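# Wheel paper-loaded cart through self-closing door into yellow bay

## Task

Push the utility cart through the self-closing door into the other room and leave it parked in the yellow bay, every one of its four wheels fully inside the taped outline and none touching the tape; the case of copy paper has to sit in the cart's top tray without any part of it hanging beyond the tray's edges; the door must be closed when finished; either robot or both may work, and the job fails if any robot tips over or is left leaning.

## Robot and tools

ROBOTS. Two identical Hello Robot Stretch 4 units, r1 and r2, each about 1.6 m tall. Each has an omni-wheel base (rim within 0.23 m of its centre), a lift on a mast, one arm that reaches forward, a wrist with yaw, pitch and roll, and a two-finger gripper. Robots act independently; one stalling does not pause the other. Equal drive commands can differ by up to about 3 cm per metre between robots, which matters if both hold one load.

FRAMES. Base frame: origin on the floor below the base centre, x forward, y left, z up, metres. hand_pose (a point between open fingertips) is in this frame and may be slightly off. The odometry frame is the base frame where the scene began; base_odometry counts wheel rotation only, so slip looks like travel; heading in rad, left positive, -3.142 to 3.142. Each robot reports in its own frames, so relative placement of the robots comes only from images, lidar_m and wrist_depth_mm.

MOVE. Arguments: r1, r2, cameras, blocking. blocking must always be false, or the call is refused; the call returns in about 0.5 s while motion continues. Each robot entry holds either end_of_arm alone, or base and/or joints plus optional speeds, pace, contact_limits. An unnamed robot gets nothing new but keeps running earlier motions; a new move overrides only the targets it names.
- base: relative offsets from where the base last reported itself (or from its current spot if a move was still running). translate_m: forward +, metres, -2 to 2. strafe_m: left +, metres, -2 to 2. rotate_rad: counter-clockwise +, radians, -3.2 to 3.2. translate_m and strafe_m may be combined (straight diagonal, no turn); rotate_rad must go alone.
- joints: absolute targets by name. lift_m 0 to 1.2; arm_m 0 to 0.55 (extension); wrist_yaw_rad -1.134 to 4.276 (0 ahead, + left, 3.14 folded back); wrist_pitch_rad -1.117 to 4.259 (0 level, 1.57 pointing down); wrist_roll_rad -1.117 to 4.259 (+ clockwise seen from behind); gripper_m -0.038 to 0.141, fingertip gap in metres, reading off by up to 0.015. Done tolerances: ±0.004 for lift, arm, gripper; ±0.02 rad for wrist joints. Out-of-range joint targets are clipped and reported; other out-of-range values get the call refused; unknown keys make it invalid.
- pace: "slow", "default", "fast", "max". Base tops 0.1/0.3/0.4/0.6 m/s and 1/2/3/4 rad/s; lift 0.15/0.3/0.4/0.5 m/s; arm 0.1/0.4/0.6/0.7 m/s; wrist always 1.82 rad/s. A raised lift (above 0.2) slows the base, down to 0.3 m/s and 1 rad/s at 1.2. speeds gives per-joint top speed (not gripper_m). One action is capped at 15 s; a motion ends with time_out after 14 s.
- contact_limits: 0 (gentle) to 1 (hard), default 0.5, only for arm_m, lift_m, translate_m, strafe_m, rotate_rad, placed beside that same command. A base limit persists until an action next names base. Even at 0 the arm needs a 15 to 40 N push to stop; for a light touch use 0 and aim 1 to 3 mm beyond contact. When lifting a load, keep lift_m's limit at least 0.3 for 2 kg, 0.15 for 1 kg.
- end_of_arm: "enable_torque" revives wrist or gripper motors that shut off.

OTHER TOOLS. wait(seconds 0 to 10, cameras) returns full state; it returns early once a commanded moving robot comes to rest; wait(0) shows an "earlier move" line. stop(cameras) brakes all running motions and re-brakes slack wheels. zoom_image(camera, region [x0,y0,x1,y1] pixels, top-left origin, at most 504 by 504) magnifies a camera's latest image. finished_scene(scene: current number) ends the scene irreversibly; the result must hold without robots. Cameras: r1_head_camera, r1_head_left_camera, r1_head_right_camera, r1_wrist_camera, same for r2, or "all"; [] gives none.

RESULTS. "pictures" lists image order. "move: r1 done; r2 time_out" summarises each moved robot. "as last shown" marks robots not commanded, whose status reads "not commanded". base_status/joint_status: moving, done (base done means wheels turned fully, slip possible), off_target, contact_stop (that joint or base goes slack), time_out (target dropped), limit_stop_at_own_body, limit_stop_at_tilt (lean over 6 degrees: lift, arm, wheels slack), torque_fault (motor limp). Any unrequested stop or refusal cancels the rest of that reply's move, wait and finished_scene calls. on_its_own lists uncommanded behaviour; "held at" is a target. lidar_m: 12 distances, 30-degree sectors from straight ahead counter-clockwise (4th left, 7th behind, 10th right); "-" means nothing seen or closer than 0.25 m; misses glass and thin legs. wrist_depth_mm: 7x7 grid, 100 to 2000 mm. base_tilt in degrees (forward, right), up to 3 degrees bias. turned_by_wheels vs turned_by_imu differing over 0.1 rad in a move suggests a hit or slip. motor_effort in percent with peak in brackets; servo_current in mA.

GRIPPING. Close to more than 0.015 below object width; about 0.06 below resists tugging; -0.02 or less to close around a bar or handle. Readings don't confirm a hold; look for a servo_current rise.

AVOID. Any hard press between robots fails the scene; a base already touching another robot presses hard with mere millimetres more; gripping another robot's fingers counts. Don't turn, drive or brake with over 1 kg held and arm_m above 0.2, especially fast. Steady high pushes or pulls can tip a robot. Self-collision risks: gripper over base with low lift, upward tilt combined with roll or right yaw, wrist folded back while tilting or rolling. Avoid drops, slams, releasing moving objects and forceful shoves. Loose objects may occasionally get nudged. Thinking time lets the scene run on.

Each tool is called after "Request:" as name(argument=value, ...) on one line, values as JSON.

## Session

Request:
move(blocking=false)

Scene clock: 0.00 s.
r1.base_odometry: x=+0.000 y=+0.000 heading=+0.000
r1.turned_by_wheels: +0.000
r1.turned_by_imu: +0.000
r1.base_tilt: forward=-1.6 right=+1.3
r1.lidar_m: 1.92 2.25 3.81 1.93 0.97 0.84 0.83 0.93 0.77 0.76 0.93 1.59
r1.base_status: not commanded
r1.joint_positions: lift_m=+0.127 arm_m=+0.000 wrist_yaw_rad=+3.089 wrist_pitch_rad=+0.002 wrist_roll_rad=+0.000 gripper_m=+0.056
r1.joint_status: not commanded
r1.measured_speeds: all 0
r1.motor_effort: lift_m=+20 arm_m=-4 wheel_0=+0 wheel_1=+1 wheel_2=+1
r1.servo_current: wrist_yaw_rad=39 wrist_pitch_rad=46 wrist_roll_rad=65 gripper_m=39
r1.hand_pose: x=-0.1125 y=+0.1024 z=+0.3046 quat_wxyz=(+0.026, -0.001, +0.000, +1.000) (m; r1's base frame)
r1.wrist_depth_mm: 137 138 - - - - - / 113 139 - - - - - / 117 140 224 - - - - / 137 161 - - - - - / - - - - - - - / - - 191 - 187 - - / 842 759 750 788 788 732 768
r2.base_odometry: x=+0.000 y=+0.000 heading=+0.000
r2.turned_by_wheels: +0.000
r2.turned_by_imu: +0.000
r2.base_tilt: forward=-0.6 right=+0.1
r2.lidar_m: 2.02 1.45 1.40 1.49 2.01 2.22 2.34 3.17 1.60 3.62 2.59 2.46
r2.base_status: not commanded
r2.joint_positions: lift_m=+0.295 arm_m=+0.000 wrist_yaw_rad=+3.133 wrist_pitch_rad=+0.002 wrist_roll_rad=+0.000 gripper_m=+0.056
r2.joint_status: not commanded
r2.measured_speeds: all 0
r2.motor_effort: lift_m=+18 arm_m=-4 wheel_0=+0 wheel_1=-1 wheel_2=+0
r2.servo_current: wrist_yaw_rad=46 wrist_pitch_rad=39 wrist_roll_rad=46 gripper_m=59
r2.hand_pose: x=-0.1167 y=+0.0898 z=+0.4727 quat_wxyz=(+0.004, -0.001, +0.000, +1.000) (m; r2's base frame)
r2.wrist_depth_mm: - 140 - - - - - / - 126 150 - - - - / - 130 185 - - - - / 144 143 272 - - - - / 229 - - - - - - / 226 1576 196 1576 190 1618 1464 / 226 1060 1138 - - 1025 1060
pictures: r1_head_camera, r1_head_left_camera, r1_head_right_camera, r1_wrist_camera, r2_head_camera, r2_head_left_camera, r2_head_right_camera, r2_wrist_camera
Images, in order (width x height): r1_head_camera 420x560, r1_head_left_camera 420x672, r1_head_right_camera 420x672, r1_wrist_camera 616x392, r2_head_camera 420x560, r2_head_left_camera 420x672, r2_head_right_camera 420x672, r2_wrist_camera 616x392.

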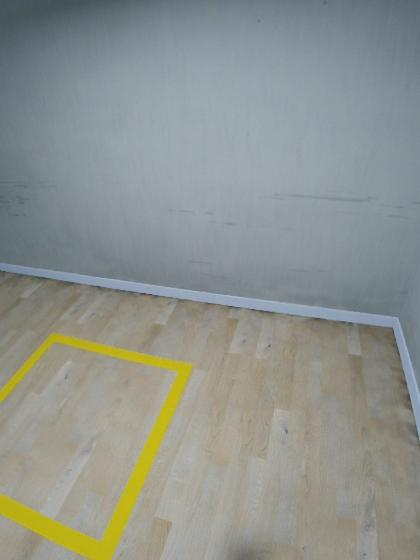

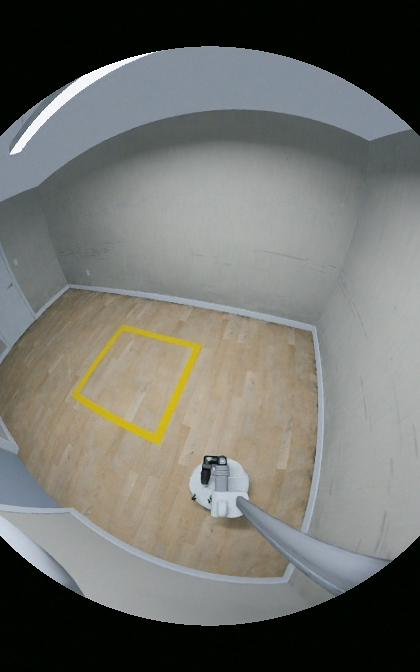

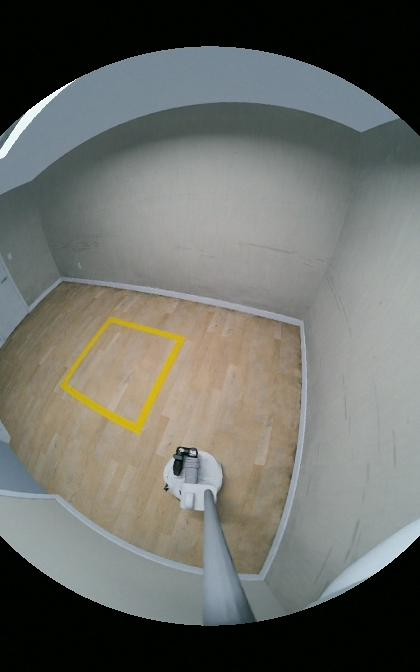

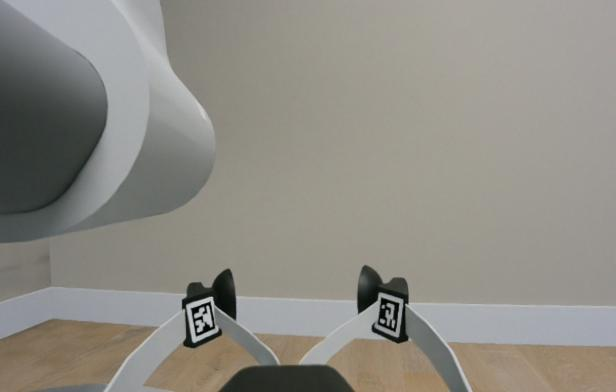

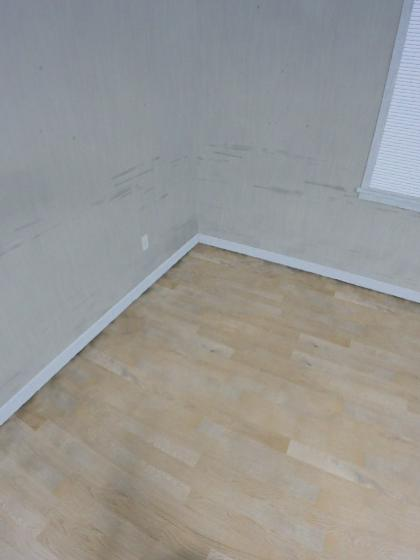

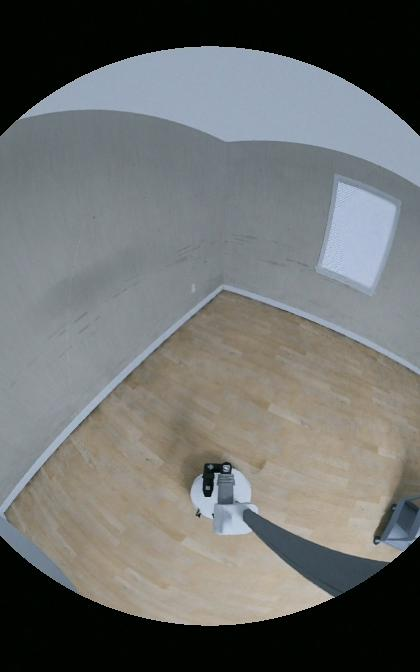

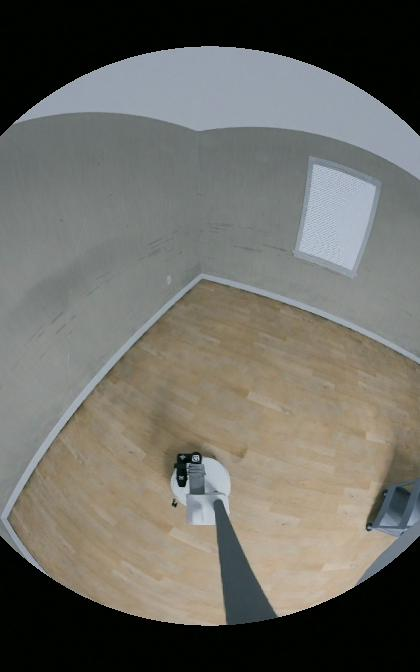

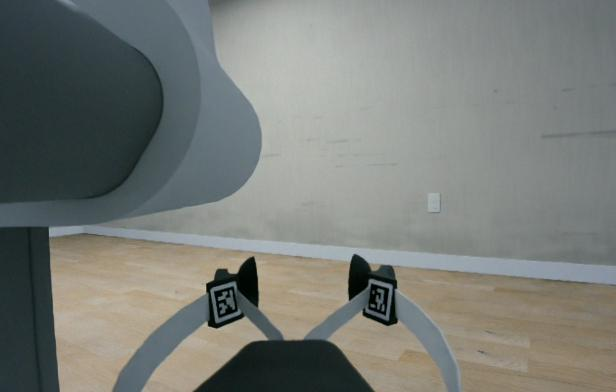

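Request:
move(blocking=false, r1={"base":{"rotate_rad":1.4}}, r2={"base":{"rotate_rad":-1.6}}, cameras=[])

Request:
wait(seconds=4, cameras=[])

Request:
wait(seconds=2, cameras=["r1_head_left_camera","r1_head_right_camera","r1_head_camera","r2_head_camera","r2_head_left_camera","r2_head_right_camera"])

Scene clock: 4.57 s.
move: r1 moving; r2 moving
r1.base_odometry: x=+0.000 y=+0.000 heading=+0.252
r1.turned_by_wheels: +0.252
r1.turned_by_imu: +0.252
r1.base_tilt: forward=-1.6 right=+1.2
r1.lidar_m: 1.98 2.71 3.66 1.25 0.89 0.80 0.87 0.80 0.77 0.82 1.11 1.92
r1.base_status: rotate_rad moving
r1.joint_positions: lift_m=+0.127 arm_m=+0.000 wrist_yaw_rad=+3.089 wrist_pitch_rad=+0.002 wrist_roll_rad=+0.000 gripper_m=+0.056
r1.joint_status: not commanded
r1.measured_speeds: translate_m=-0.001 strafe_m=-0.001 rotate_rad=+0.980 lift_m=+0.000 arm_m=+0.000 wrist_yaw_rad=+0.000 wrist_pitch_rad=+0.000 wrist_roll_rad=+0.000
r1.motor_effort: lift_m=+20(20) arm_m=-4(4) wheel_0=-8(9) wheel_1=-6(9) wheel_2=-7(7)
r1.servo_current: wrist_yaw_rad=59(59) wrist_pitch_rad=39(46) wrist_roll_rad=46(59) gripper_m=39(39)
r1.hand_pose: x=-0.1125 y=+0.1024 z=+0.3046 quat_wxyz=(+0.026, -0.001, +0.000, +1.000) (m; r1's base frame)
r1.wrist_depth_mm: 136 138 - - - - - / 113 139 - - - - - / 114 140 226 - - - - / 137 160 - - - - - / - - - - - - - / - 1060 190 - 187 - - / 778 750 750 798 750 699 732
r2.base_odometry: x=+0.000 y=+0.000 heading=-0.252
r2.turned_by_wheels: -0.252
r2.turned_by_imu: -0.244
r2.base_tilt: forward=-0.7 right=+0.1
r2.lidar_m: 2.52 1.62 1.40 1.40 1.67 2.23 2.24 2.64 1.59 1.63 2.93 2.49
r2.base_status: rotate_rad moving
r2.joint_positions: lift_m=+0.295 arm_m=+0.000 wrist_yaw_rad=+3.133 wrist_pitch_rad=+0.002 wrist_roll_rad=+0.000 gripper_m=+0.056
r2.joint_status: not commanded
r2.measured_speeds: translate_m=+0.000 strafe_m=+0.000 rotate_rad=-0.974 lift_m=+0.000 arm_m=+0.000 wrist_yaw_rad=+0.000 wrist_pitch_rad=+0.000 wrist_roll_rad=+0.000
r2.motor_effort: lift_m=+18(18) arm_m=-4(4) wheel_0=+8(9) wheel_1=+8(10) wheel_2=+9(11)
r2.servo_current: wrist_yaw_rad=33(52) wrist_pitch_rad=39(46) wrist_roll_rad=52(52) gripper_m=39(59)
r2.hand_pose: x=-0.1167 y=+0.0898 z=+0.4727 quat_wxyz=(+0.004, -0.001, +0.000, +1.000) (m; r2's base frame)
r2.wrist_depth_mm: - 141 - - - - - / - 127 150 - - - - / - 130 184 - - - - / 144 143 272 - - - - / 229 - - - - - - / 227 1576 196 1576 190 1661 1464 / 226 1060 1138 - - 1060 1060
pictures: none
No camera images: "cameras" was empty.

Scene clock: 6.03 s.
earlier move: r1 done; r2 moving
r1.base_odometry: x=+0.000 y=+0.000 heading=+1.399
r1.turned_by_wheels: +1.148
r1.turned_by_imu: +1.154
r1.base_tilt: forward=-1.6 right=+1.3
r1.lidar_m: 2.67 1.14 0.86 0.83 0.91 0.79 0.77 0.83 1.23 1.94 2.05 2.99
r1.base_status: done
r1.joint_positions: lift_m=+0.127 arm_m=+0.000 wrist_yaw_rad=+3.089 wrist_pitch_rad=+0.002 wrist_roll_rad=+0.000 gripper_m=+0.056
r1.joint_status: not commanded
r1.measured_speeds: all 0
r1.motor_effort: lift_m=+20(20) arm_m=-4(4) wheel_0=-3(10) wheel_1=-2(9) wheel_2=-1(8)
r1.servo_current: wrist_yaw_rad=52(65) wrist_pitch_rad=39(52) wrist_roll_rad=46(65) gripper_m=39(46)
r1.hand_pose: x=-0.1125 y=+0.1024 z=+0.3046 quat_wxyz=(+0.026, -0.001, +0.000, +1.000) (m; r1's base frame)
r1.wrist_depth_mm: 136 139 - - - - - / 113 139 - - - - - / 118 140 229 - - - - / 137 162 - - - - - / - - - - - - - / - - 190 - 188 - - / 788 707 759 143 759 778 809
r2.base_odometry: x=+0.000 y=+0.000 heading=-1.599
r2.turned_by_wheels: -1.347
r2.turned_by_imu: -1.311
r2.base_tilt: forward=-0.7 right=+0.0
r2.lidar_m: 3.61 2.63 2.47 2.07 1.47 1.40 1.48 2.02 2.22 2.29 3.08 1.61
r2.base_status: rotate_rad moving
r2.joint_positions: lift_m=+0.295 arm_m=+0.000 wrist_yaw_rad=+3.133 wrist_pitch_rad=+0.002 wrist_roll_rad=+0.000 gripper_m=+0.056
r2.joint_status: not commanded
r2.measured_speeds: all 0
r2.motor_effort: lift_m=+18(18) arm_m=-4(4) wheel_0=+7(11) wheel_1=+2(11) wheel_2=+5(11)
r2.servo_current: wrist_yaw_rad=39(59) wrist_pitch_rad=39(46) wrist_roll_rad=52(52) gripper_m=46(59)
r2.hand_pose: x=-0.1167 y=+0.0898 z=+0.4727 quat_wxyz=(+0.004, -0.001, +0.000, +1.000) (m; r2's base frame)
r2.wrist_depth_mm: - 141 - - - - - / - 126 141 - - - - / - 129 185 - - - - / 144 143 226 - - - - / 230 - - - - - - / 228 1576 196 1336 190 - - / 226 1060 1138 - - 1060 1060
wait: 1.47 of 4 s (r1 has come to rest)
pictures: none
No camera images: "cameras" was empty.

Scene clock: 6.17 s.
earlier move: r2 done
r1.base_odometry: x=+0.000 y=+0.000 heading=+1.399
r1.turned_by_wheels: +0.000
r1.turned_by_imu: +0.000
r1.base_tilt: forward=-1.6 right=+1.3
r1.lidar_m: 2.64 1.14 0.86 0.84 0.91 0.79 0.76 0.86 1.23 1.90 2.06 3.00
r1.base_status: done
r1.joint_positions: lift_m=+0.127 arm_m=+0.000 wrist_yaw_rad=+3.089 wrist_pitch_rad=+0.002 wrist_roll_rad=+0.000 gripper_m=+0.056
r1.joint_status: not commanded
r1.measured_speeds: all 0
r1.motor_effort: lift_m=+20(20) arm_m=-4(4) wheel_0=-3(10) wheel_1=-2(9) wheel_2=-1(8)
r1.servo_current: wrist_yaw_rad=65(65) wrist_pitch_rad=52(52) wrist_roll_rad=59(65) gripper_m=39(46)
r1.hand_pose: x=-0.1125 y=+0.1024 z=+0.3046 quat_wxyz=(+0.026, -0.001, +0.000, +1.000) (m; r1's base frame)
r1.wrist_depth_mm: 136 139 - - - - - / 113 139 - - - - - / 118 139 229 - - - - / 137 162 - - - - - / - - - - - - - / - - 190 - 187 - - / 788 707 750 143 750 788 820
r2.base_odometry: x=+0.000 y=+0.000 heading=-1.599
r2.turned_by_wheels: +0.000
r2.turned_by_imu: +0.000
r2.base_tilt: forward=-0.7 right=+0.0
r2.lidar_m: 3.69 2.62 2.47 2.04 1.47 1.41 1.46 1.99 2.24 2.30 3.11 1.60
r2.base_status: done
r2.joint_positions: lift_m=+0.295 arm_m=+0.000 wrist_yaw_rad=+3.133 wrist_pitch_rad=+0.002 wrist_roll_rad=+0.000 gripper_m=+0.056
r2.joint_status: not commanded
r2.measured_speeds: all 0
r2.motor_effort: lift_m=+18(18) arm_m=-4(4) wheel_0=+5(11) wheel_1=+3(11) wheel_2=+5(11)
r2.servo_current: wrist_yaw_rad=39(59) wrist_pitch_rad=39(46) wrist_roll_rad=39(52) gripper_m=46(59)
r2.hand_pose: x=-0.1167 y=+0.0898 z=+0.4727 quat_wxyz=(+0.004, -0.001, +0.000, +1.000) (m; r2's base frame)
r2.wrist_depth_mm: - 140 - - - - - / - 126 142 - - - - / - 130 185 - - - - / 144 144 226 - - - - / 229 - - - - - - / 227 1576 196 1308 190 - - / 226 1060 1160 - - 1042 1060
wait: 0.13 of 2 s (r2 has come to rest)
pictures: r1_head_camera, r1_head_left_camera, r1_head_right_camera, r2_head_camera, r2_head_left_camera, r2_head_right_camera
Images, in order (width x height): r1_head_camera 420x560, r1_head_left_camera 420x672, r1_head_right_camera 420x672, r2_head_camera 420x560, r2_head_left_camera 420x672, r2_head_right_camera 420x672.

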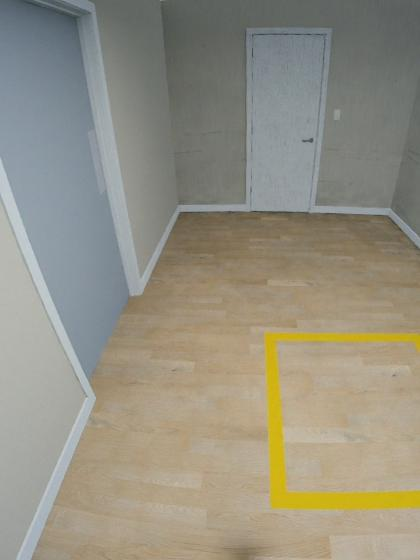

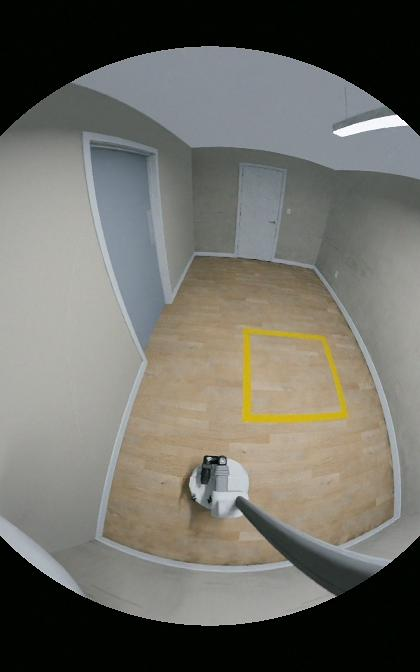

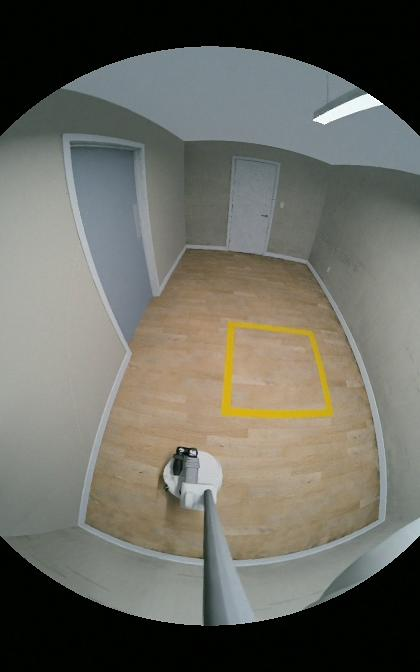

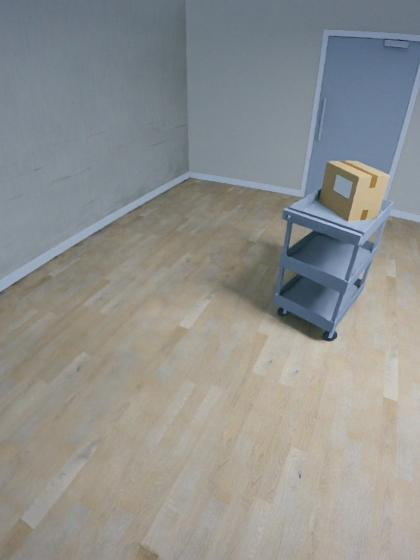

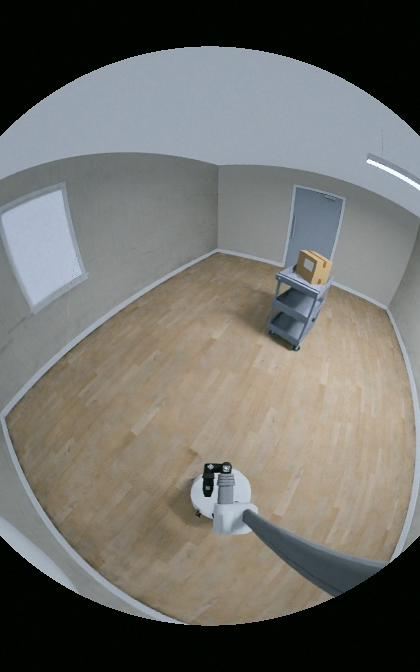

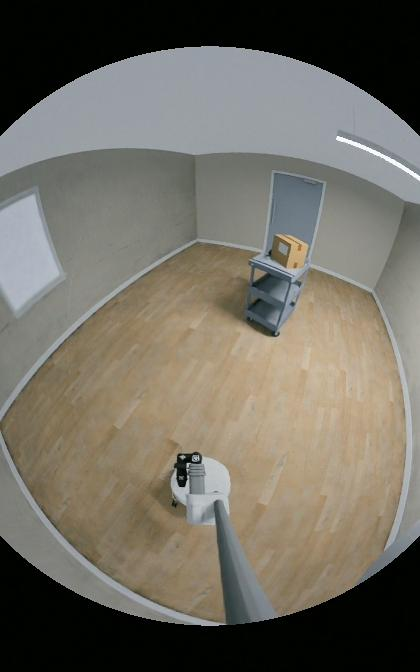

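Request:
zoom_image(camera="r2_head_camera", region=[230, 0, 420, 360])

Request:
zoom_image(camera="r1_head_camera", region=[0, 0, 420, 420])

Request:
zoom_image(camera="r2_head_right_camera", region=[220, 150, 360, 350])

Scaled by 1.400 from the camera's 420x560 image, which has a finer 1200x1600 frame.

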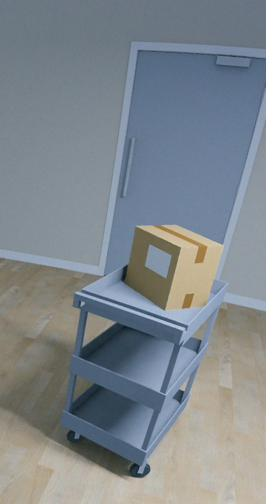

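Scaled by 1.200 from the camera's 420x560 image, which has a finer 600x800 frame.

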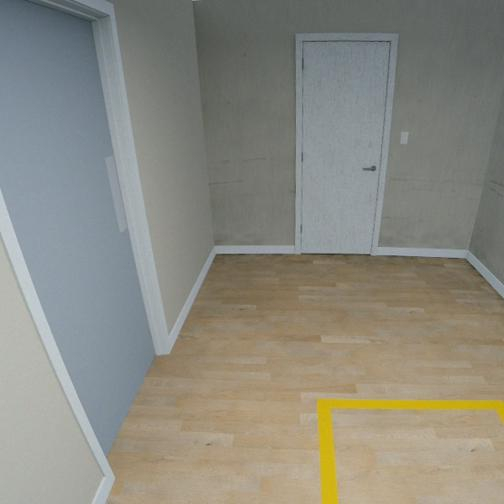

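Scaled by 2.520 from the camera's 420x672 image, which has a finer 600x960 frame.

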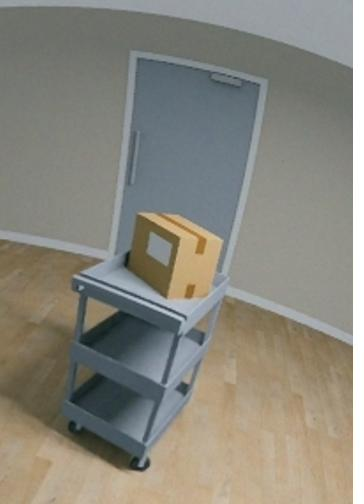

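Request:
move(blocking=false, r2={"base":{"translate_m":0.7},"joints":{"lift_m":0.6}}, r1={"base":{"translate_m":0.5}}, cameras=[])

Request:
wait(seconds=4, cameras=[])

Request:
wait(seconds=3, cameras=["r1_head_left_camera","r1_head_camera","r2_head_camera","r2_head_left_camera","r2_head_right_camera","r2_wrist_camera"])

Scene clock: 64.47 s.
move: r1 moving; r2 moving
r1.base_odometry: x=+0.005 y=+0.031 heading=+1.400
r1.turned_by_wheels: +0.000
r1.turned_by_imu: +0.000
r1.base_tilt: forward=-1.6 right=+1.2
r1.lidar_m: 2.67 1.14 0.85 0.82 0.91 0.84 0.80 0.86 1.29 1.92 2.06 2.97
r1.base_status: translate_m moving
r1.joint_positions: lift_m=+0.127 arm_m=+0.000 wrist_yaw_rad=+3.089 wrist_pitch_rad=+0.002 wrist_roll_rad=+0.000 gripper_m=+0.056
r1.joint_status: not commanded
r1.measured_speeds: translate_m=+0.120 strafe_m=-0.001 rotate_rad=-0.001 lift_m=+0.000 arm_m=+0.000 wrist_yaw_rad=+0.000 wrist_pitch_rad=+0.000 wrist_roll_rad=+0.000
r1.motor_effort: lift_m=+20(20) arm_m=-4(4) wheel_0=+3(8) wheel_1=+5(6) wheel_2=-9(9)
r1.servo_current: wrist_yaw_rad=46(52) wrist_pitch_rad=39(46) wrist_roll_rad=65(65) gripper_m=39(46)
r1.hand_pose: x=-0.1125 y=+0.1024 z=+0.3046 quat_wxyz=(+0.026, -0.001, +0.000, +1.000) (m; r1's base frame)
r1.wrist_depth_mm: 136 138 - - - - - / 113 139 - - - - - / 117 139 224 - - - - / 137 163 - - - - - / - - - - - - - / - - 190 - 188 - - / 842 741 750 154 798 778 820
r2.base_odometry: x=-0.001 y=-0.031 heading=-1.599
r2.turned_by_wheels: +0.000
r2.turned_by_imu: +0.001
r2.base_tilt: forward=-0.7 right=+0.1
r2.lidar_m: 3.61 2.57 2.46 2.10 1.47 1.40 1.52 2.07 2.23 2.33 3.16 1.56
r2.base_status: translate_m moving
r2.joint_positions: lift_m=+0.333 arm_m=+0.000 wrist_yaw_rad=+3.133 wrist_pitch_rad=+0.002 wrist_roll_rad=+0.000 gripper_m=+0.056
r2.joint_status: lift_m moving
r2.measured_speeds: translate_m=+0.123 strafe_m=+0.000 rotate_rad=-0.001 lift_m=+0.146 arm_m=+0.000 wrist_yaw_rad=+0.000 wrist_pitch_rad=+0.000 wrist_roll_rad=+0.000
r2.motor_effort: lift_m=+26(26) arm_m=-4(4) wheel_0=+7(10) wheel_1=+7(8) wheel_2=-12(12)
r2.servo_current: wrist_yaw_rad=46(52) wrist_pitch_rad=39(46) wrist_roll_rad=52(59) gripper_m=46(52)
r2.hand_pose: x=-0.1167 y=+0.0898 z=+0.5104 quat_wxyz=(+0.004, -0.001, +0.000, +1.000) (m; r2's base frame)
r2.wrist_depth_mm: - 140 - - - - - / - 126 141 - - - - / - 129 183 - - - - / 144 143 225 - - - - / 228 - - - - - - / 227 1618 196 1397 190 - - / 237 1118 1229 - - 1098 1078
pictures: none
No camera images: "cameras" was empty.

Scene clock: 67.13 s.
earlier move: r1 done; r2 moving
r1.base_odometry: x=+0.085 y=+0.493 heading=+1.400
r1.turned_by_wheels: +0.000
r1.turned_by_imu: +0.000
r1.base_tilt: forward=-1.6 right=+1.3
r1.lidar_m: 2.56 1.22 0.83 0.80 0.88 1.26 1.28 1.38 2.00 1.97 2.07 3.00
r1.base_status: done
r1.joint_positions: lift_m=+0.127 arm_m=+0.000 wrist_yaw_rad=+3.089 wrist_pitch_rad=+0.002 wrist_roll_rad=+0.000 gripper_m=+0.056
r1.joint_status: not commanded
r1.measured_speeds: all 0
r1.motor_effort: lift_m=+20(20) arm_m=-4(4) wheel_0=+0(9) wheel_1=+0(8) wheel_2=+1(11)
r1.servo_current: wrist_yaw_rad=46(72) wrist_pitch_rad=39(52) wrist_roll_rad=52(65) gripper_m=39(52)
r1.hand_pose: x=-0.1125 y=+0.1024 z=+0.3046 quat_wxyz=(+0.026, -0.001, +0.000, +1.000) (m; r1's base frame)
r1.wrist_depth_mm: 136 139 - - - - - / 113 139 - - - - - / 118 139 229 - - - - / 137 162 - - - - - / - - - - - - - / 1160 1182 191 1182 187 1138 1025 / 842 750 759 798 788 778 809
r2.base_odometry: x=-0.019 y=-0.683 heading=-1.599
r2.turned_by_wheels: +0.000
r2.turned_by_imu: +0.001
r2.base_tilt: forward=-0.7 right=+0.0
r2.lidar_m: 3.17 2.28 2.16 2.26 2.12 1.99 2.09 2.66 2.56 2.66 1.08 1.06
r2.base_status: translate_m moving
r2.joint_positions: lift_m=+0.600 arm_m=+0.000 wrist_yaw_rad=+3.133 wrist_pitch_rad=+0.002 wrist_roll_rad=+0.000 gripper_m=+0.056
r2.joint_status: all done
r2.measured_speeds: translate_m=+0.095 strafe_m=-0.001 rotate_rad=+0.002 lift_m=+0.000 arm_m=+0.000 wrist_yaw_rad=+0.000 wrist_pitch_rad=+0.000 wrist_roll_rad=+0.000
r2.motor_effort: lift_m=+21(26) arm_m=-4(4) wheel_0=+4(10) wheel_1=+1(9) wheel_2=-4(14)
r2.servo_current: wrist_yaw_rad=46(65) wrist_pitch_rad=46(46) wrist_roll_rad=52(59) gripper_m=52(52)
r2.hand_pose: x=-0.1167 y=+0.0898 z=+0.7775 quat_wxyz=(+0.004, -0.001, +0.000, +1.000) (m; r2's base frame)
r2.wrist_depth_mm: - 140 - - - - - / - 126 149 - - - - / - 129 192 - - - - / 144 144 270 - - - - / 229 - - - - - - / 227 - 196 - 191 - - / 237 1661 1808 - - 1618 1576
wait: 2.67 of 4 s (r1 has come to rest)
pictures: none
No camera images: "cameras" was empty.

Scene clock: 67.80 s.
earlier move: r2 done
r1.base_odometry: x=+0.085 y=+0.493 heading=+1.400
r1.turned_by_wheels: +0.000
r1.turned_by_imu: +0.000
r1.base_tilt: forward=-1.6 right=+1.3
r1.lidar_m: 2.58 1.20 0.84 0.80 0.86 1.26 1.27 1.36 1.96 1.97 2.07 3.03
r1.base_status: done
r1.joint_positions: lift_m=+0.127 arm_m=+0.000 wrist_yaw_rad=+3.089 wrist_pitch_rad=+0.002 wrist_roll_rad=+0.000 gripper_m=+0.056
r1.joint_status: not commanded
r1.measured_speeds: all 0
r1.motor_effort: lift_m=+20(20) arm_m=-4(4) wheel_0=+1(9) wheel_1=+0(8) wheel_2=+1(11)
r1.servo_current: wrist_yaw_rad=46(72) wrist_pitch_rad=39(52) wrist_roll_rad=33(65) gripper_m=39(52)
r1.hand_pose: x=-0.1125 y=+0.1024 z=+0.3046 quat_wxyz=(+0.026, -0.001, +0.000, +1.000) (m; r1's base frame)
r1.wrist_depth_mm: 136 138 - - - - - / 113 139 - - - - - / 117 139 229 - - - - / 137 162 - - - - - / - - - - - - - / 1182 1205 192 1182 187 1160 991 / 854 741 741 798 788 778 820
r2.base_odometry: x=-0.019 y=-0.700 heading=-1.599
r2.turned_by_wheels: +0.000
r2.turned_by_imu: +0.000
r2.base_tilt: forward=-0.7 right=+0.0
r2.lidar_m: 3.16 2.27 2.15 2.24 2.11 2.00 2.10 2.69 2.55 2.65 1.08 1.05
r2.base_status: done
r2.joint_positions: lift_m=+0.600 arm_m=+0.000 wrist_yaw_rad=+3.133 wrist_pitch_rad=+0.002 wrist_roll_rad=+0.000 gripper_m=+0.056
r2.joint_status: all done
r2.measured_speeds: all 0
r2.motor_effort: lift_m=+21(26) arm_m=-4(4) wheel_0=+3(10) wheel_1=+3(9) wheel_2=-4(14)
r2.servo_current: wrist_yaw_rad=46(65) wrist_pitch_rad=33(46) wrist_roll_rad=59(59) gripper_m=52(52)
r2.hand_pose: x=-0.1167 y=+0.0898 z=+0.7775 quat_wxyz=(+0.004, -0.001, +0.000, +1.000) (m; r2's base frame)
r2.wrist_depth_mm: - 141 - - - - - / - 126 149 - - - - / - 129 192 - - - - / 144 144 270 - - - - / 228 - - - - - - / 227 - 196 - 191 - - / 236 1661 1808 - - 1618 1576
wait: 0.67 of 3 s (r2 has come to rest)
pictures: r1_head_camera, r1_head_left_camera, r2_head_camera, r2_head_left_camera, r2_head_right_camera, r2_wrist_camera
Images, in order (width x height): r1_head_camera 420x560, r1_head_left_camera 420x672, r2_head_camera 420x560, r2_head_left_camera 420x672, r2_head_right_camera 420x672, r2_wrist_camera 616x392.

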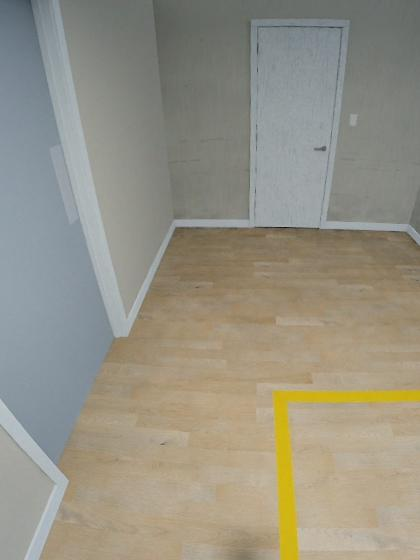

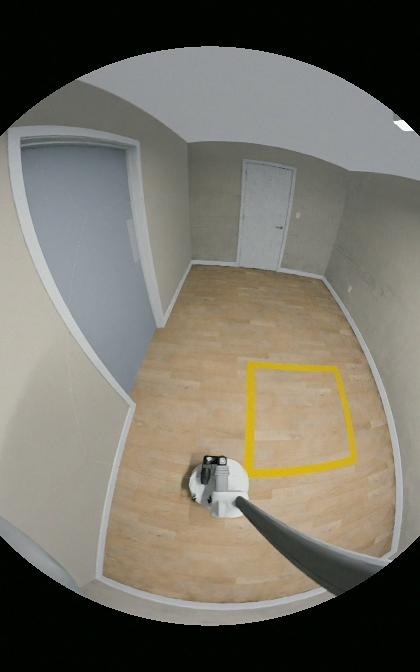

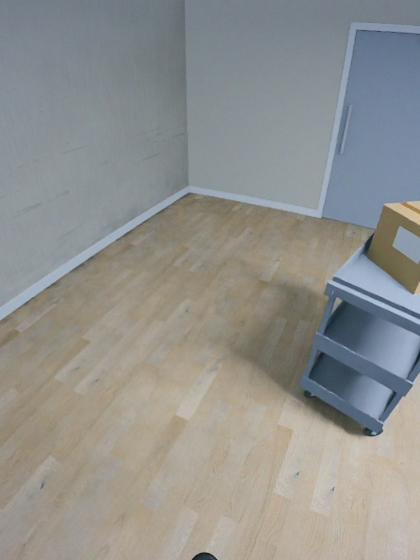

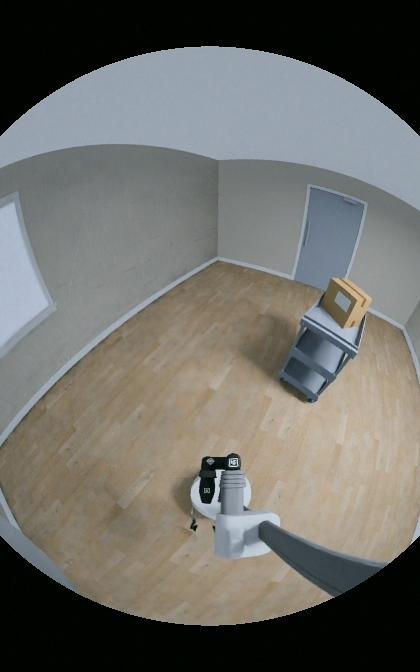

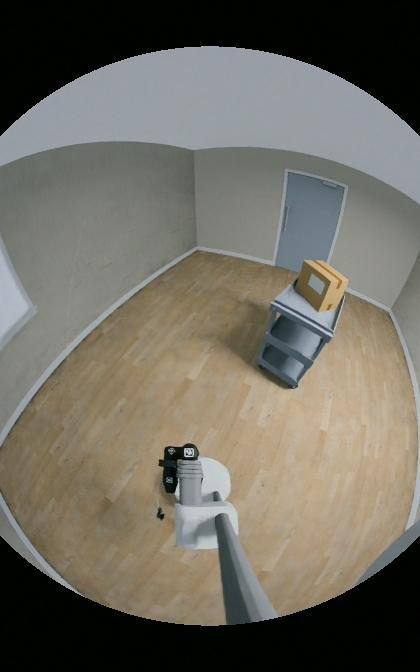

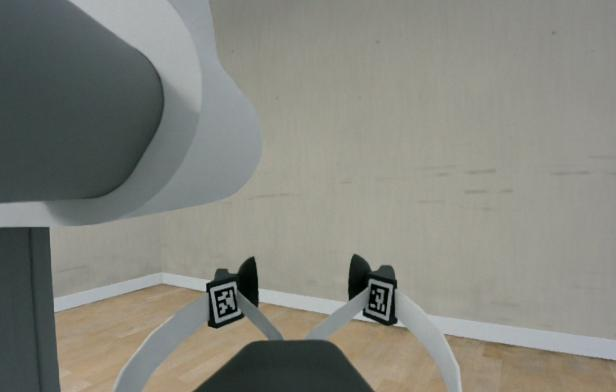

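Request:
move(blocking=false, r2={"base":{"rotate_rad":-0.45}}, cameras=[])

Request:
wait(seconds=3, cameras=["r2_head_camera","r2_head_left_camera","r2_head_right_camera"])

Request:
zoom_image(camera="r2_head_camera", region=[110, 160, 330, 440])

Request:
zoom_image(camera="r2_head_right_camera", region=[160, 150, 340, 400])

Scene clock: 72.63 s.
move: r2 moving
r1: as last shown
r1.lidar_m: 2.55 1.19 0.82 0.77 0.87 1.27 1.26 1.36 2.02 1.98 2.08 3.02
r1.motor_effort: lift_m=+20(20) arm_m=-4(4) wheel_0=+0(1) wheel_1=+0(0) wheel_2=+1(1)
r1.servo_current: wrist_yaw_rad=52(52) wrist_pitch_rad=46(46) wrist_roll_rad=26(59) gripper_m=46(46)
r1.wrist_depth_mm: 136 138 - - - - - / 113 139 - - - - - / 118 140 229 - - - - / 137 162 - - - - - / - - - - - - - / 1182 1182 192 1205 187 1160 1025 / 854 750 741 788 788 778 820
r2.base_odometry: x=-0.020 y=-0.700 heading=-1.849
r2.turned_by_wheels: -0.250
r2.turned_by_imu: -0.243
r2.base_tilt: forward=-0.7 right=+0.1
r2.lidar_m: 1.09 2.54 2.17 2.15 2.36 2.01 2.01 2.35 2.56 2.56 2.93 1.04
r2.base_status: rotate_rad moving
r2.joint_positions: lift_m=+0.600 arm_m=+0.000 wrist_yaw_rad=+3.133 wrist_pitch_rad=+0.002 wrist_roll_rad=+0.000 gripper_m=+0.056
r2.joint_status: not commanded
r2.measured_speeds: translate_m=-0.001 strafe_m=+0.001 rotate_rad=-0.940 lift_m=+0.000 arm_m=+0.000 wrist_yaw_rad=+0.000 wrist_pitch_rad=+0.000 wrist_roll_rad=+0.000
r2.motor_effort: lift_m=+21(21) arm_m=-4(4) wheel_0=+10(10) wheel_1=+9(10) wheel_2=+8(10)
r2.servo_current: wrist_yaw_rad=46(52) wrist_pitch_rad=39(46) wrist_roll_rad=46(52) gripper_m=52(52)
r2.hand_pose: x=-0.1167 y=+0.0898 z=+0.7775 quat_wxyz=(+0.004, -0.001, +0.000, +1.000) (m; r2's base frame)
r2.wrist_depth_mm: - 141 - - - - - / - 126 149 - - - - / - 129 192 - - - - / 144 144 267 - - - - / 229 - - - - - - / 227 - 196 - 191 - - / 236 1661 1756 - - 1661 1618
pictures: none
No camera images: "cameras" was empty.

Scene clock: 73.37 s.
earlier move: r2 done
r1.base_odometry: x=+0.085 y=+0.493 heading=+1.400
r1.turned_by_wheels: +0.000
r1.turned_by_imu: +0.000
r1.base_tilt: forward=-1.6 right=+1.3
r1.lidar_m: 2.56 1.22 0.82 0.78 0.88 1.27 1.26 1.35 2.01 1.96 2.07 3.02
r1.base_status: not commanded
r1.joint_positions: lift_m=+0.127 arm_m=+0.000 wrist_yaw_rad=+3.089 wrist_pitch_rad=+0.002 wrist_roll_rad=+0.000 gripper_m=+0.056
r1.joint_status: not commanded
r1.measured_speeds: all 0
r1.motor_effort: lift_m=+20(20) arm_m=-4(4) wheel_0=+1(1) wheel_1=+0(0) wheel_2=+1(1)
r1.servo_current: wrist_yaw_rad=52(65) wrist_pitch_rad=52(52) wrist_roll_rad=52(65) gripper_m=39(46)
r1.hand_pose: x=-0.1125 y=+0.1024 z=+0.3046 quat_wxyz=(+0.026, -0.001, +0.000, +1.000) (m; r1's base frame)
r1.wrist_depth_mm: 136 139 - - - - - / 114 139 - - - - - / 118 140 229 - - - - / 137 161 - - - - - / - - - - - - - / 1182 1182 192 1205 188 1118 1025 / 842 741 741 798 798 768 809
r2.base_odometry: x=-0.019 y=-0.700 heading=-2.048
r2.turned_by_wheels: -0.199
r2.turned_by_imu: -0.194
r2.base_tilt: forward=-0.6 right=+0.1
r2.lidar_m: 1.05 2.95 2.24 2.15 2.34 2.10 2.03 2.17 2.62 2.55 2.71 1.04
r2.base_status: done
r2.joint_positions: lift_m=+0.600 arm_m=+0.000 wrist_yaw_rad=+3.133 wrist_pitch_rad=+0.002 wrist_roll_rad=+0.000 gripper_m=+0.056
r2.joint_status: not commanded
r2.measured_speeds: all 0
r2.motor_effort: lift_m=+21(21) arm_m=-3(4) wheel_0=+4(10) wheel_1=+2(10) wheel_2=+3(10)
r2.servo_current: wrist_yaw_rad=33(52) wrist_pitch_rad=39(46) wrist_roll_rad=46(52) gripper_m=46(52)
r2.hand_pose: x=-0.1167 y=+0.0898 z=+0.7775 quat_wxyz=(+0.004, -0.001, +0.000, +1.000) (m; r2's base frame)
r2.wrist_depth_mm: - 141 - - - - - / - 126 150 - - - - / - 129 183 - - - - / 144 144 271 - - - - / 229 - - - - - - / 226 - 196 - 191 - - / 225 1661 1756 - - 1708 1661
wait: 0.73 of 3 s (r2 has come to rest)
pictures: r2_head_camera, r2_head_left_camera, r2_head_right_camera
Images, in order (width x height): r2_head_camera 420x560, r2_head_left_camera 420x672, r2_head_right_camera 420x672.

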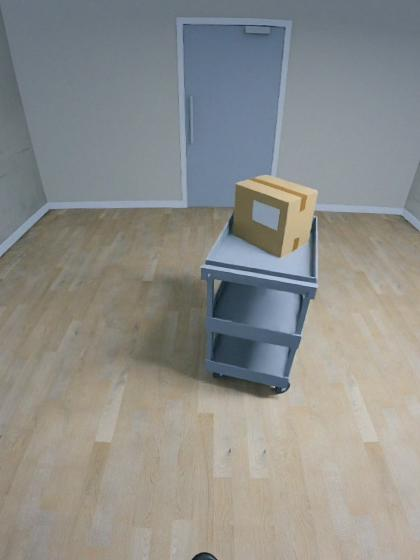

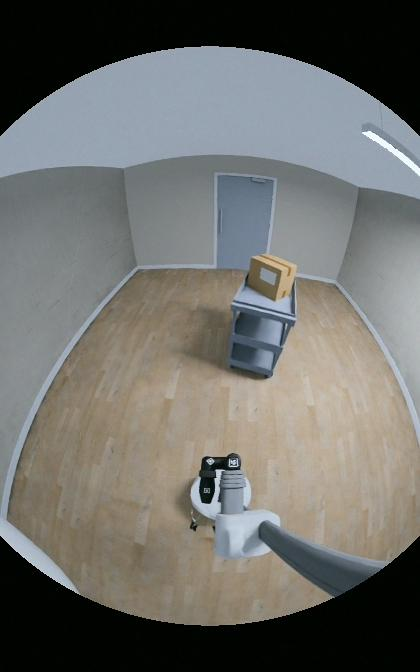

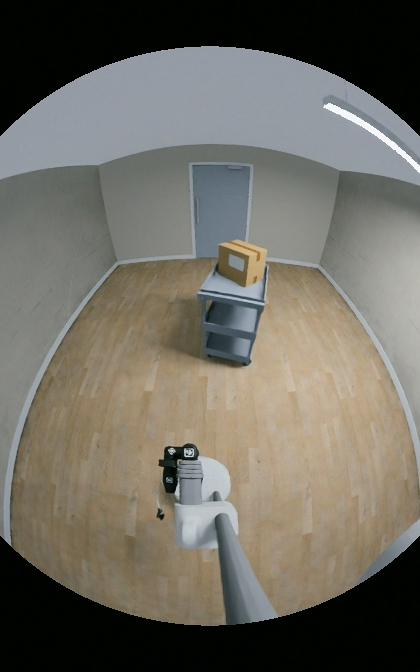

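Scaled by 1.800 from the camera's 420x560 image, which has a finer 1200x1600 frame.

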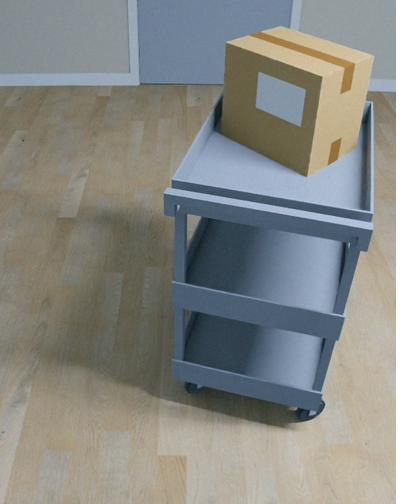

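Scaled by 2.016 from the camera's 420x672 image, which has a finer 600x960 frame.

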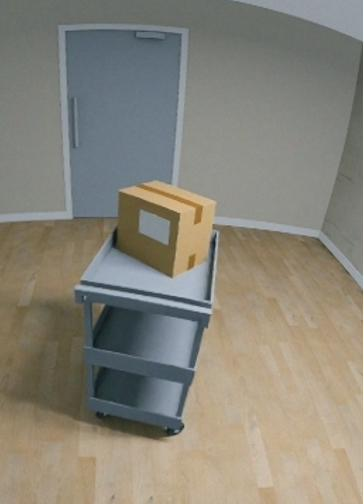

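Request:
move(blocking=false, r2={"joints":{"wrist_yaw_rad":0,"lift_m":0.8,"gripper_m":0.1}}, cameras=[])

Request:
wait(seconds=4, cameras=["r2_head_camera","r2_wrist_camera"])

Scene clock: 108.83 s.
move: r2 moving
r1: as last shown
r1.lidar_m: 2.56 1.21 0.84 0.80 0.85 1.28 1.25 1.36 1.99 1.97 2.10 3.04
r1.servo_current: wrist_yaw_rad=59(65) wrist_pitch_rad=46(46) wrist_roll_rad=46(59) gripper_m=46(46)
r1.wrist_depth_mm: 137 138 - - - - - / 113 139 - - - - - / 118 140 229 - - - - / 137 161 - - - - - / - - - - - - - / 1160 1205 193 1182 188 1160 1008 / 854 750 759 798 798 788 820
r2.base_odometry: x=-0.019 y=-0.700 heading=-2.048
r2.turned_by_wheels: +0.000
r2.turned_by_imu: +0.000
r2.base_tilt: forward=-0.7 right=+0.1
r2.lidar_m: 1.07 2.95 2.24 2.14 2.33 2.12 2.01 2.14 2.65 2.53 2.75 1.05
r2.base_status: not commanded
r2.joint_positions: lift_m=+0.638 arm_m=+0.000 wrist_yaw_rad=+2.570 wrist_pitch_rad=+0.002 wrist_roll_rad=+0.000 gripper_m=+0.075
r2.joint_status: lift_m moving; wrist_yaw_rad moving; gripper_m moving
r2.measured_speeds: translate_m=+0.000 strafe_m=+0.000 rotate_rad=+0.000 lift_m=+0.146 arm_m=+0.000 wrist_yaw_rad=-1.740 wrist_pitch_rad=+0.000 wrist_roll_rad=+0.000
r2.motor_effort: lift_m=+23(24) arm_m=-4(4) wheel_0=+4(4) wheel_1=+2(2) wheel_2=+4(4)
r2.servo_current: wrist_yaw_rad=117(150) wrist_pitch_rad=39(46) wrist_roll_rad=46(52) gripper_m=104(104)
r2.hand_pose: x=-0.0242 y=+0.2296 z=+0.8154 quat_wxyz=(+0.282, -0.001, +0.000, +0.959) (m; r2's base frame)
r2.wrist_depth_mm: - - - - - - - / - - - - - - - / - - - - - - - / - - - - - - - / - - - - - - - / - - 190 - 189 - - / 1708 1661 1921 - 1808 1708 1661
pictures: none
No camera images: "cameras" was empty.

Scene clock: 110.73 s.
earlier move: r2 done
r1.base_odometry: x=+0.085 y=+0.493 heading=+1.400
r1.turned_by_wheels: +0.000
r1.turned_by_imu: +0.000
r1.base_tilt: forward=-1.6 right=+1.3
r1.lidar_m: 2.54 1.22 0.84 0.80 0.85 1.24 1.26 1.36 2.01 1.97 2.10 3.03
r1.base_status: not commanded
r1.joint_positions: lift_m=+0.127 arm_m=+0.000 wrist_yaw_rad=+3.089 wrist_pitch_rad=+0.002 wrist_roll_rad=+0.000 gripper_m=+0.056
r1.joint_status: not commanded
r1.measured_speeds: all 0
r1.motor_effort: lift_m=+20(20) arm_m=-4(4) wheel_0=+0(1) wheel_1=+0(0) wheel_2=+1(1)
r1.servo_current: wrist_yaw_rad=52(72) wrist_pitch_rad=33(52) wrist_roll_rad=46(72) gripper_m=39(46)
r1.hand_pose: x=-0.1125 y=+0.1024 z=+0.3046 quat_wxyz=(+0.026, -0.001, +0.000, +1.000) (m; r1's base frame)
r1.wrist_depth_mm: 136 138 - - - - - / 113 139 - - - - - / 118 140 229 - - - - / 137 161 - - - - - / - - - - - - - / 1182 1182 191 1205 187 1138 1025 / 842 741 750 788 788 768 820
r2.base_odometry: x=-0.019 y=-0.700 heading=-2.048
r2.turned_by_wheels: +0.000
r2.turned_by_imu: +0.000
r2.base_tilt: forward=-0.7 right=+0.1
r2.lidar_m: 1.07 2.93 2.26 2.13 2.34 2.06 2.03 2.15 2.63 2.56 2.75 1.06
r2.base_status: not commanded
r2.joint_positions: lift_m=+0.800 arm_m=+0.000 wrist_yaw_rad=+0.003 wrist_pitch_rad=+0.002 wrist_roll_rad=+0.000 gripper_m=+0.100
r2.joint_status: all done
r2.measured_speeds: all 0
r2.motor_effort: lift_m=+21(25) arm_m=-4(4) wheel_0=+4(4) wheel_1=+2(2) wheel_2=+3(4)
r2.servo_current: wrist_yaw_rad=59(150) wrist_pitch_rad=39(46) wrist_roll_rad=46(65) gripper_m=52(104)
r2.hand_pose: x=+0.4596 y=-0.0866 z=+0.9775 quat_wxyz=(+1.000, +0.000, +0.001, +0.001) (m; r2's base frame)
r2.wrist_depth_mm: - - - - - - - / - - - - - - - / - - - - - - - / - - - - 1138 - - / - - - - 1060 - - / - - 195 - 187 - - / - - - - - - -
wait: 1.90 of 4 s (r2 has come to rest)
pictures: r2_head_camera, r2_wrist_camera
Images, in order (width x height): r2_head_camera 420x560, r2_wrist_camera 616x392.

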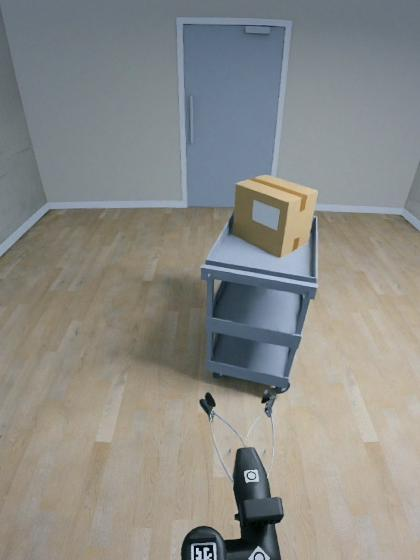

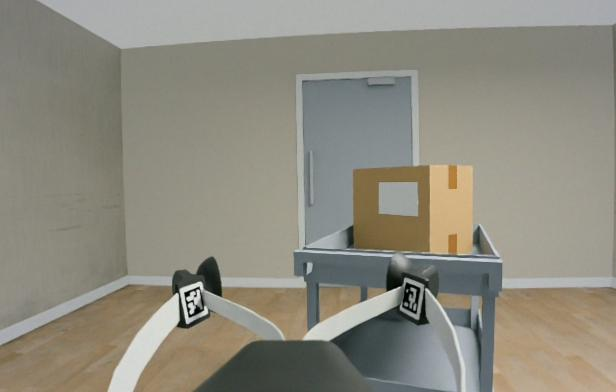

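Request:
zoom_image(camera="r2_wrist_camera", region=[270, 150, 530, 330])

Request:
zoom_image(camera="r2_head_camera", region=[170, 160, 350, 400])

Scaled by 1.938.

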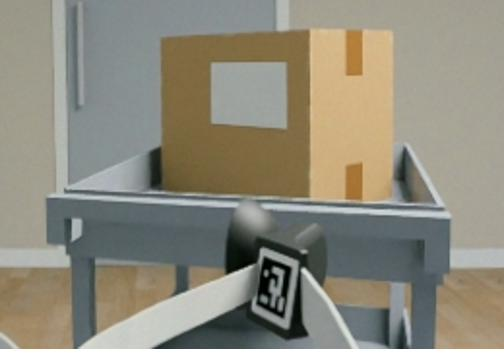

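Scaled by 2.100 from the camera's 420x560 image, which has a finer 1200x1600 frame.

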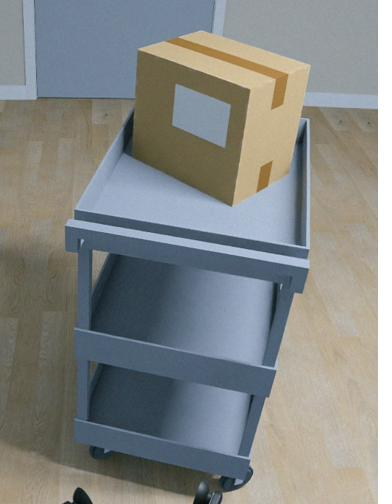

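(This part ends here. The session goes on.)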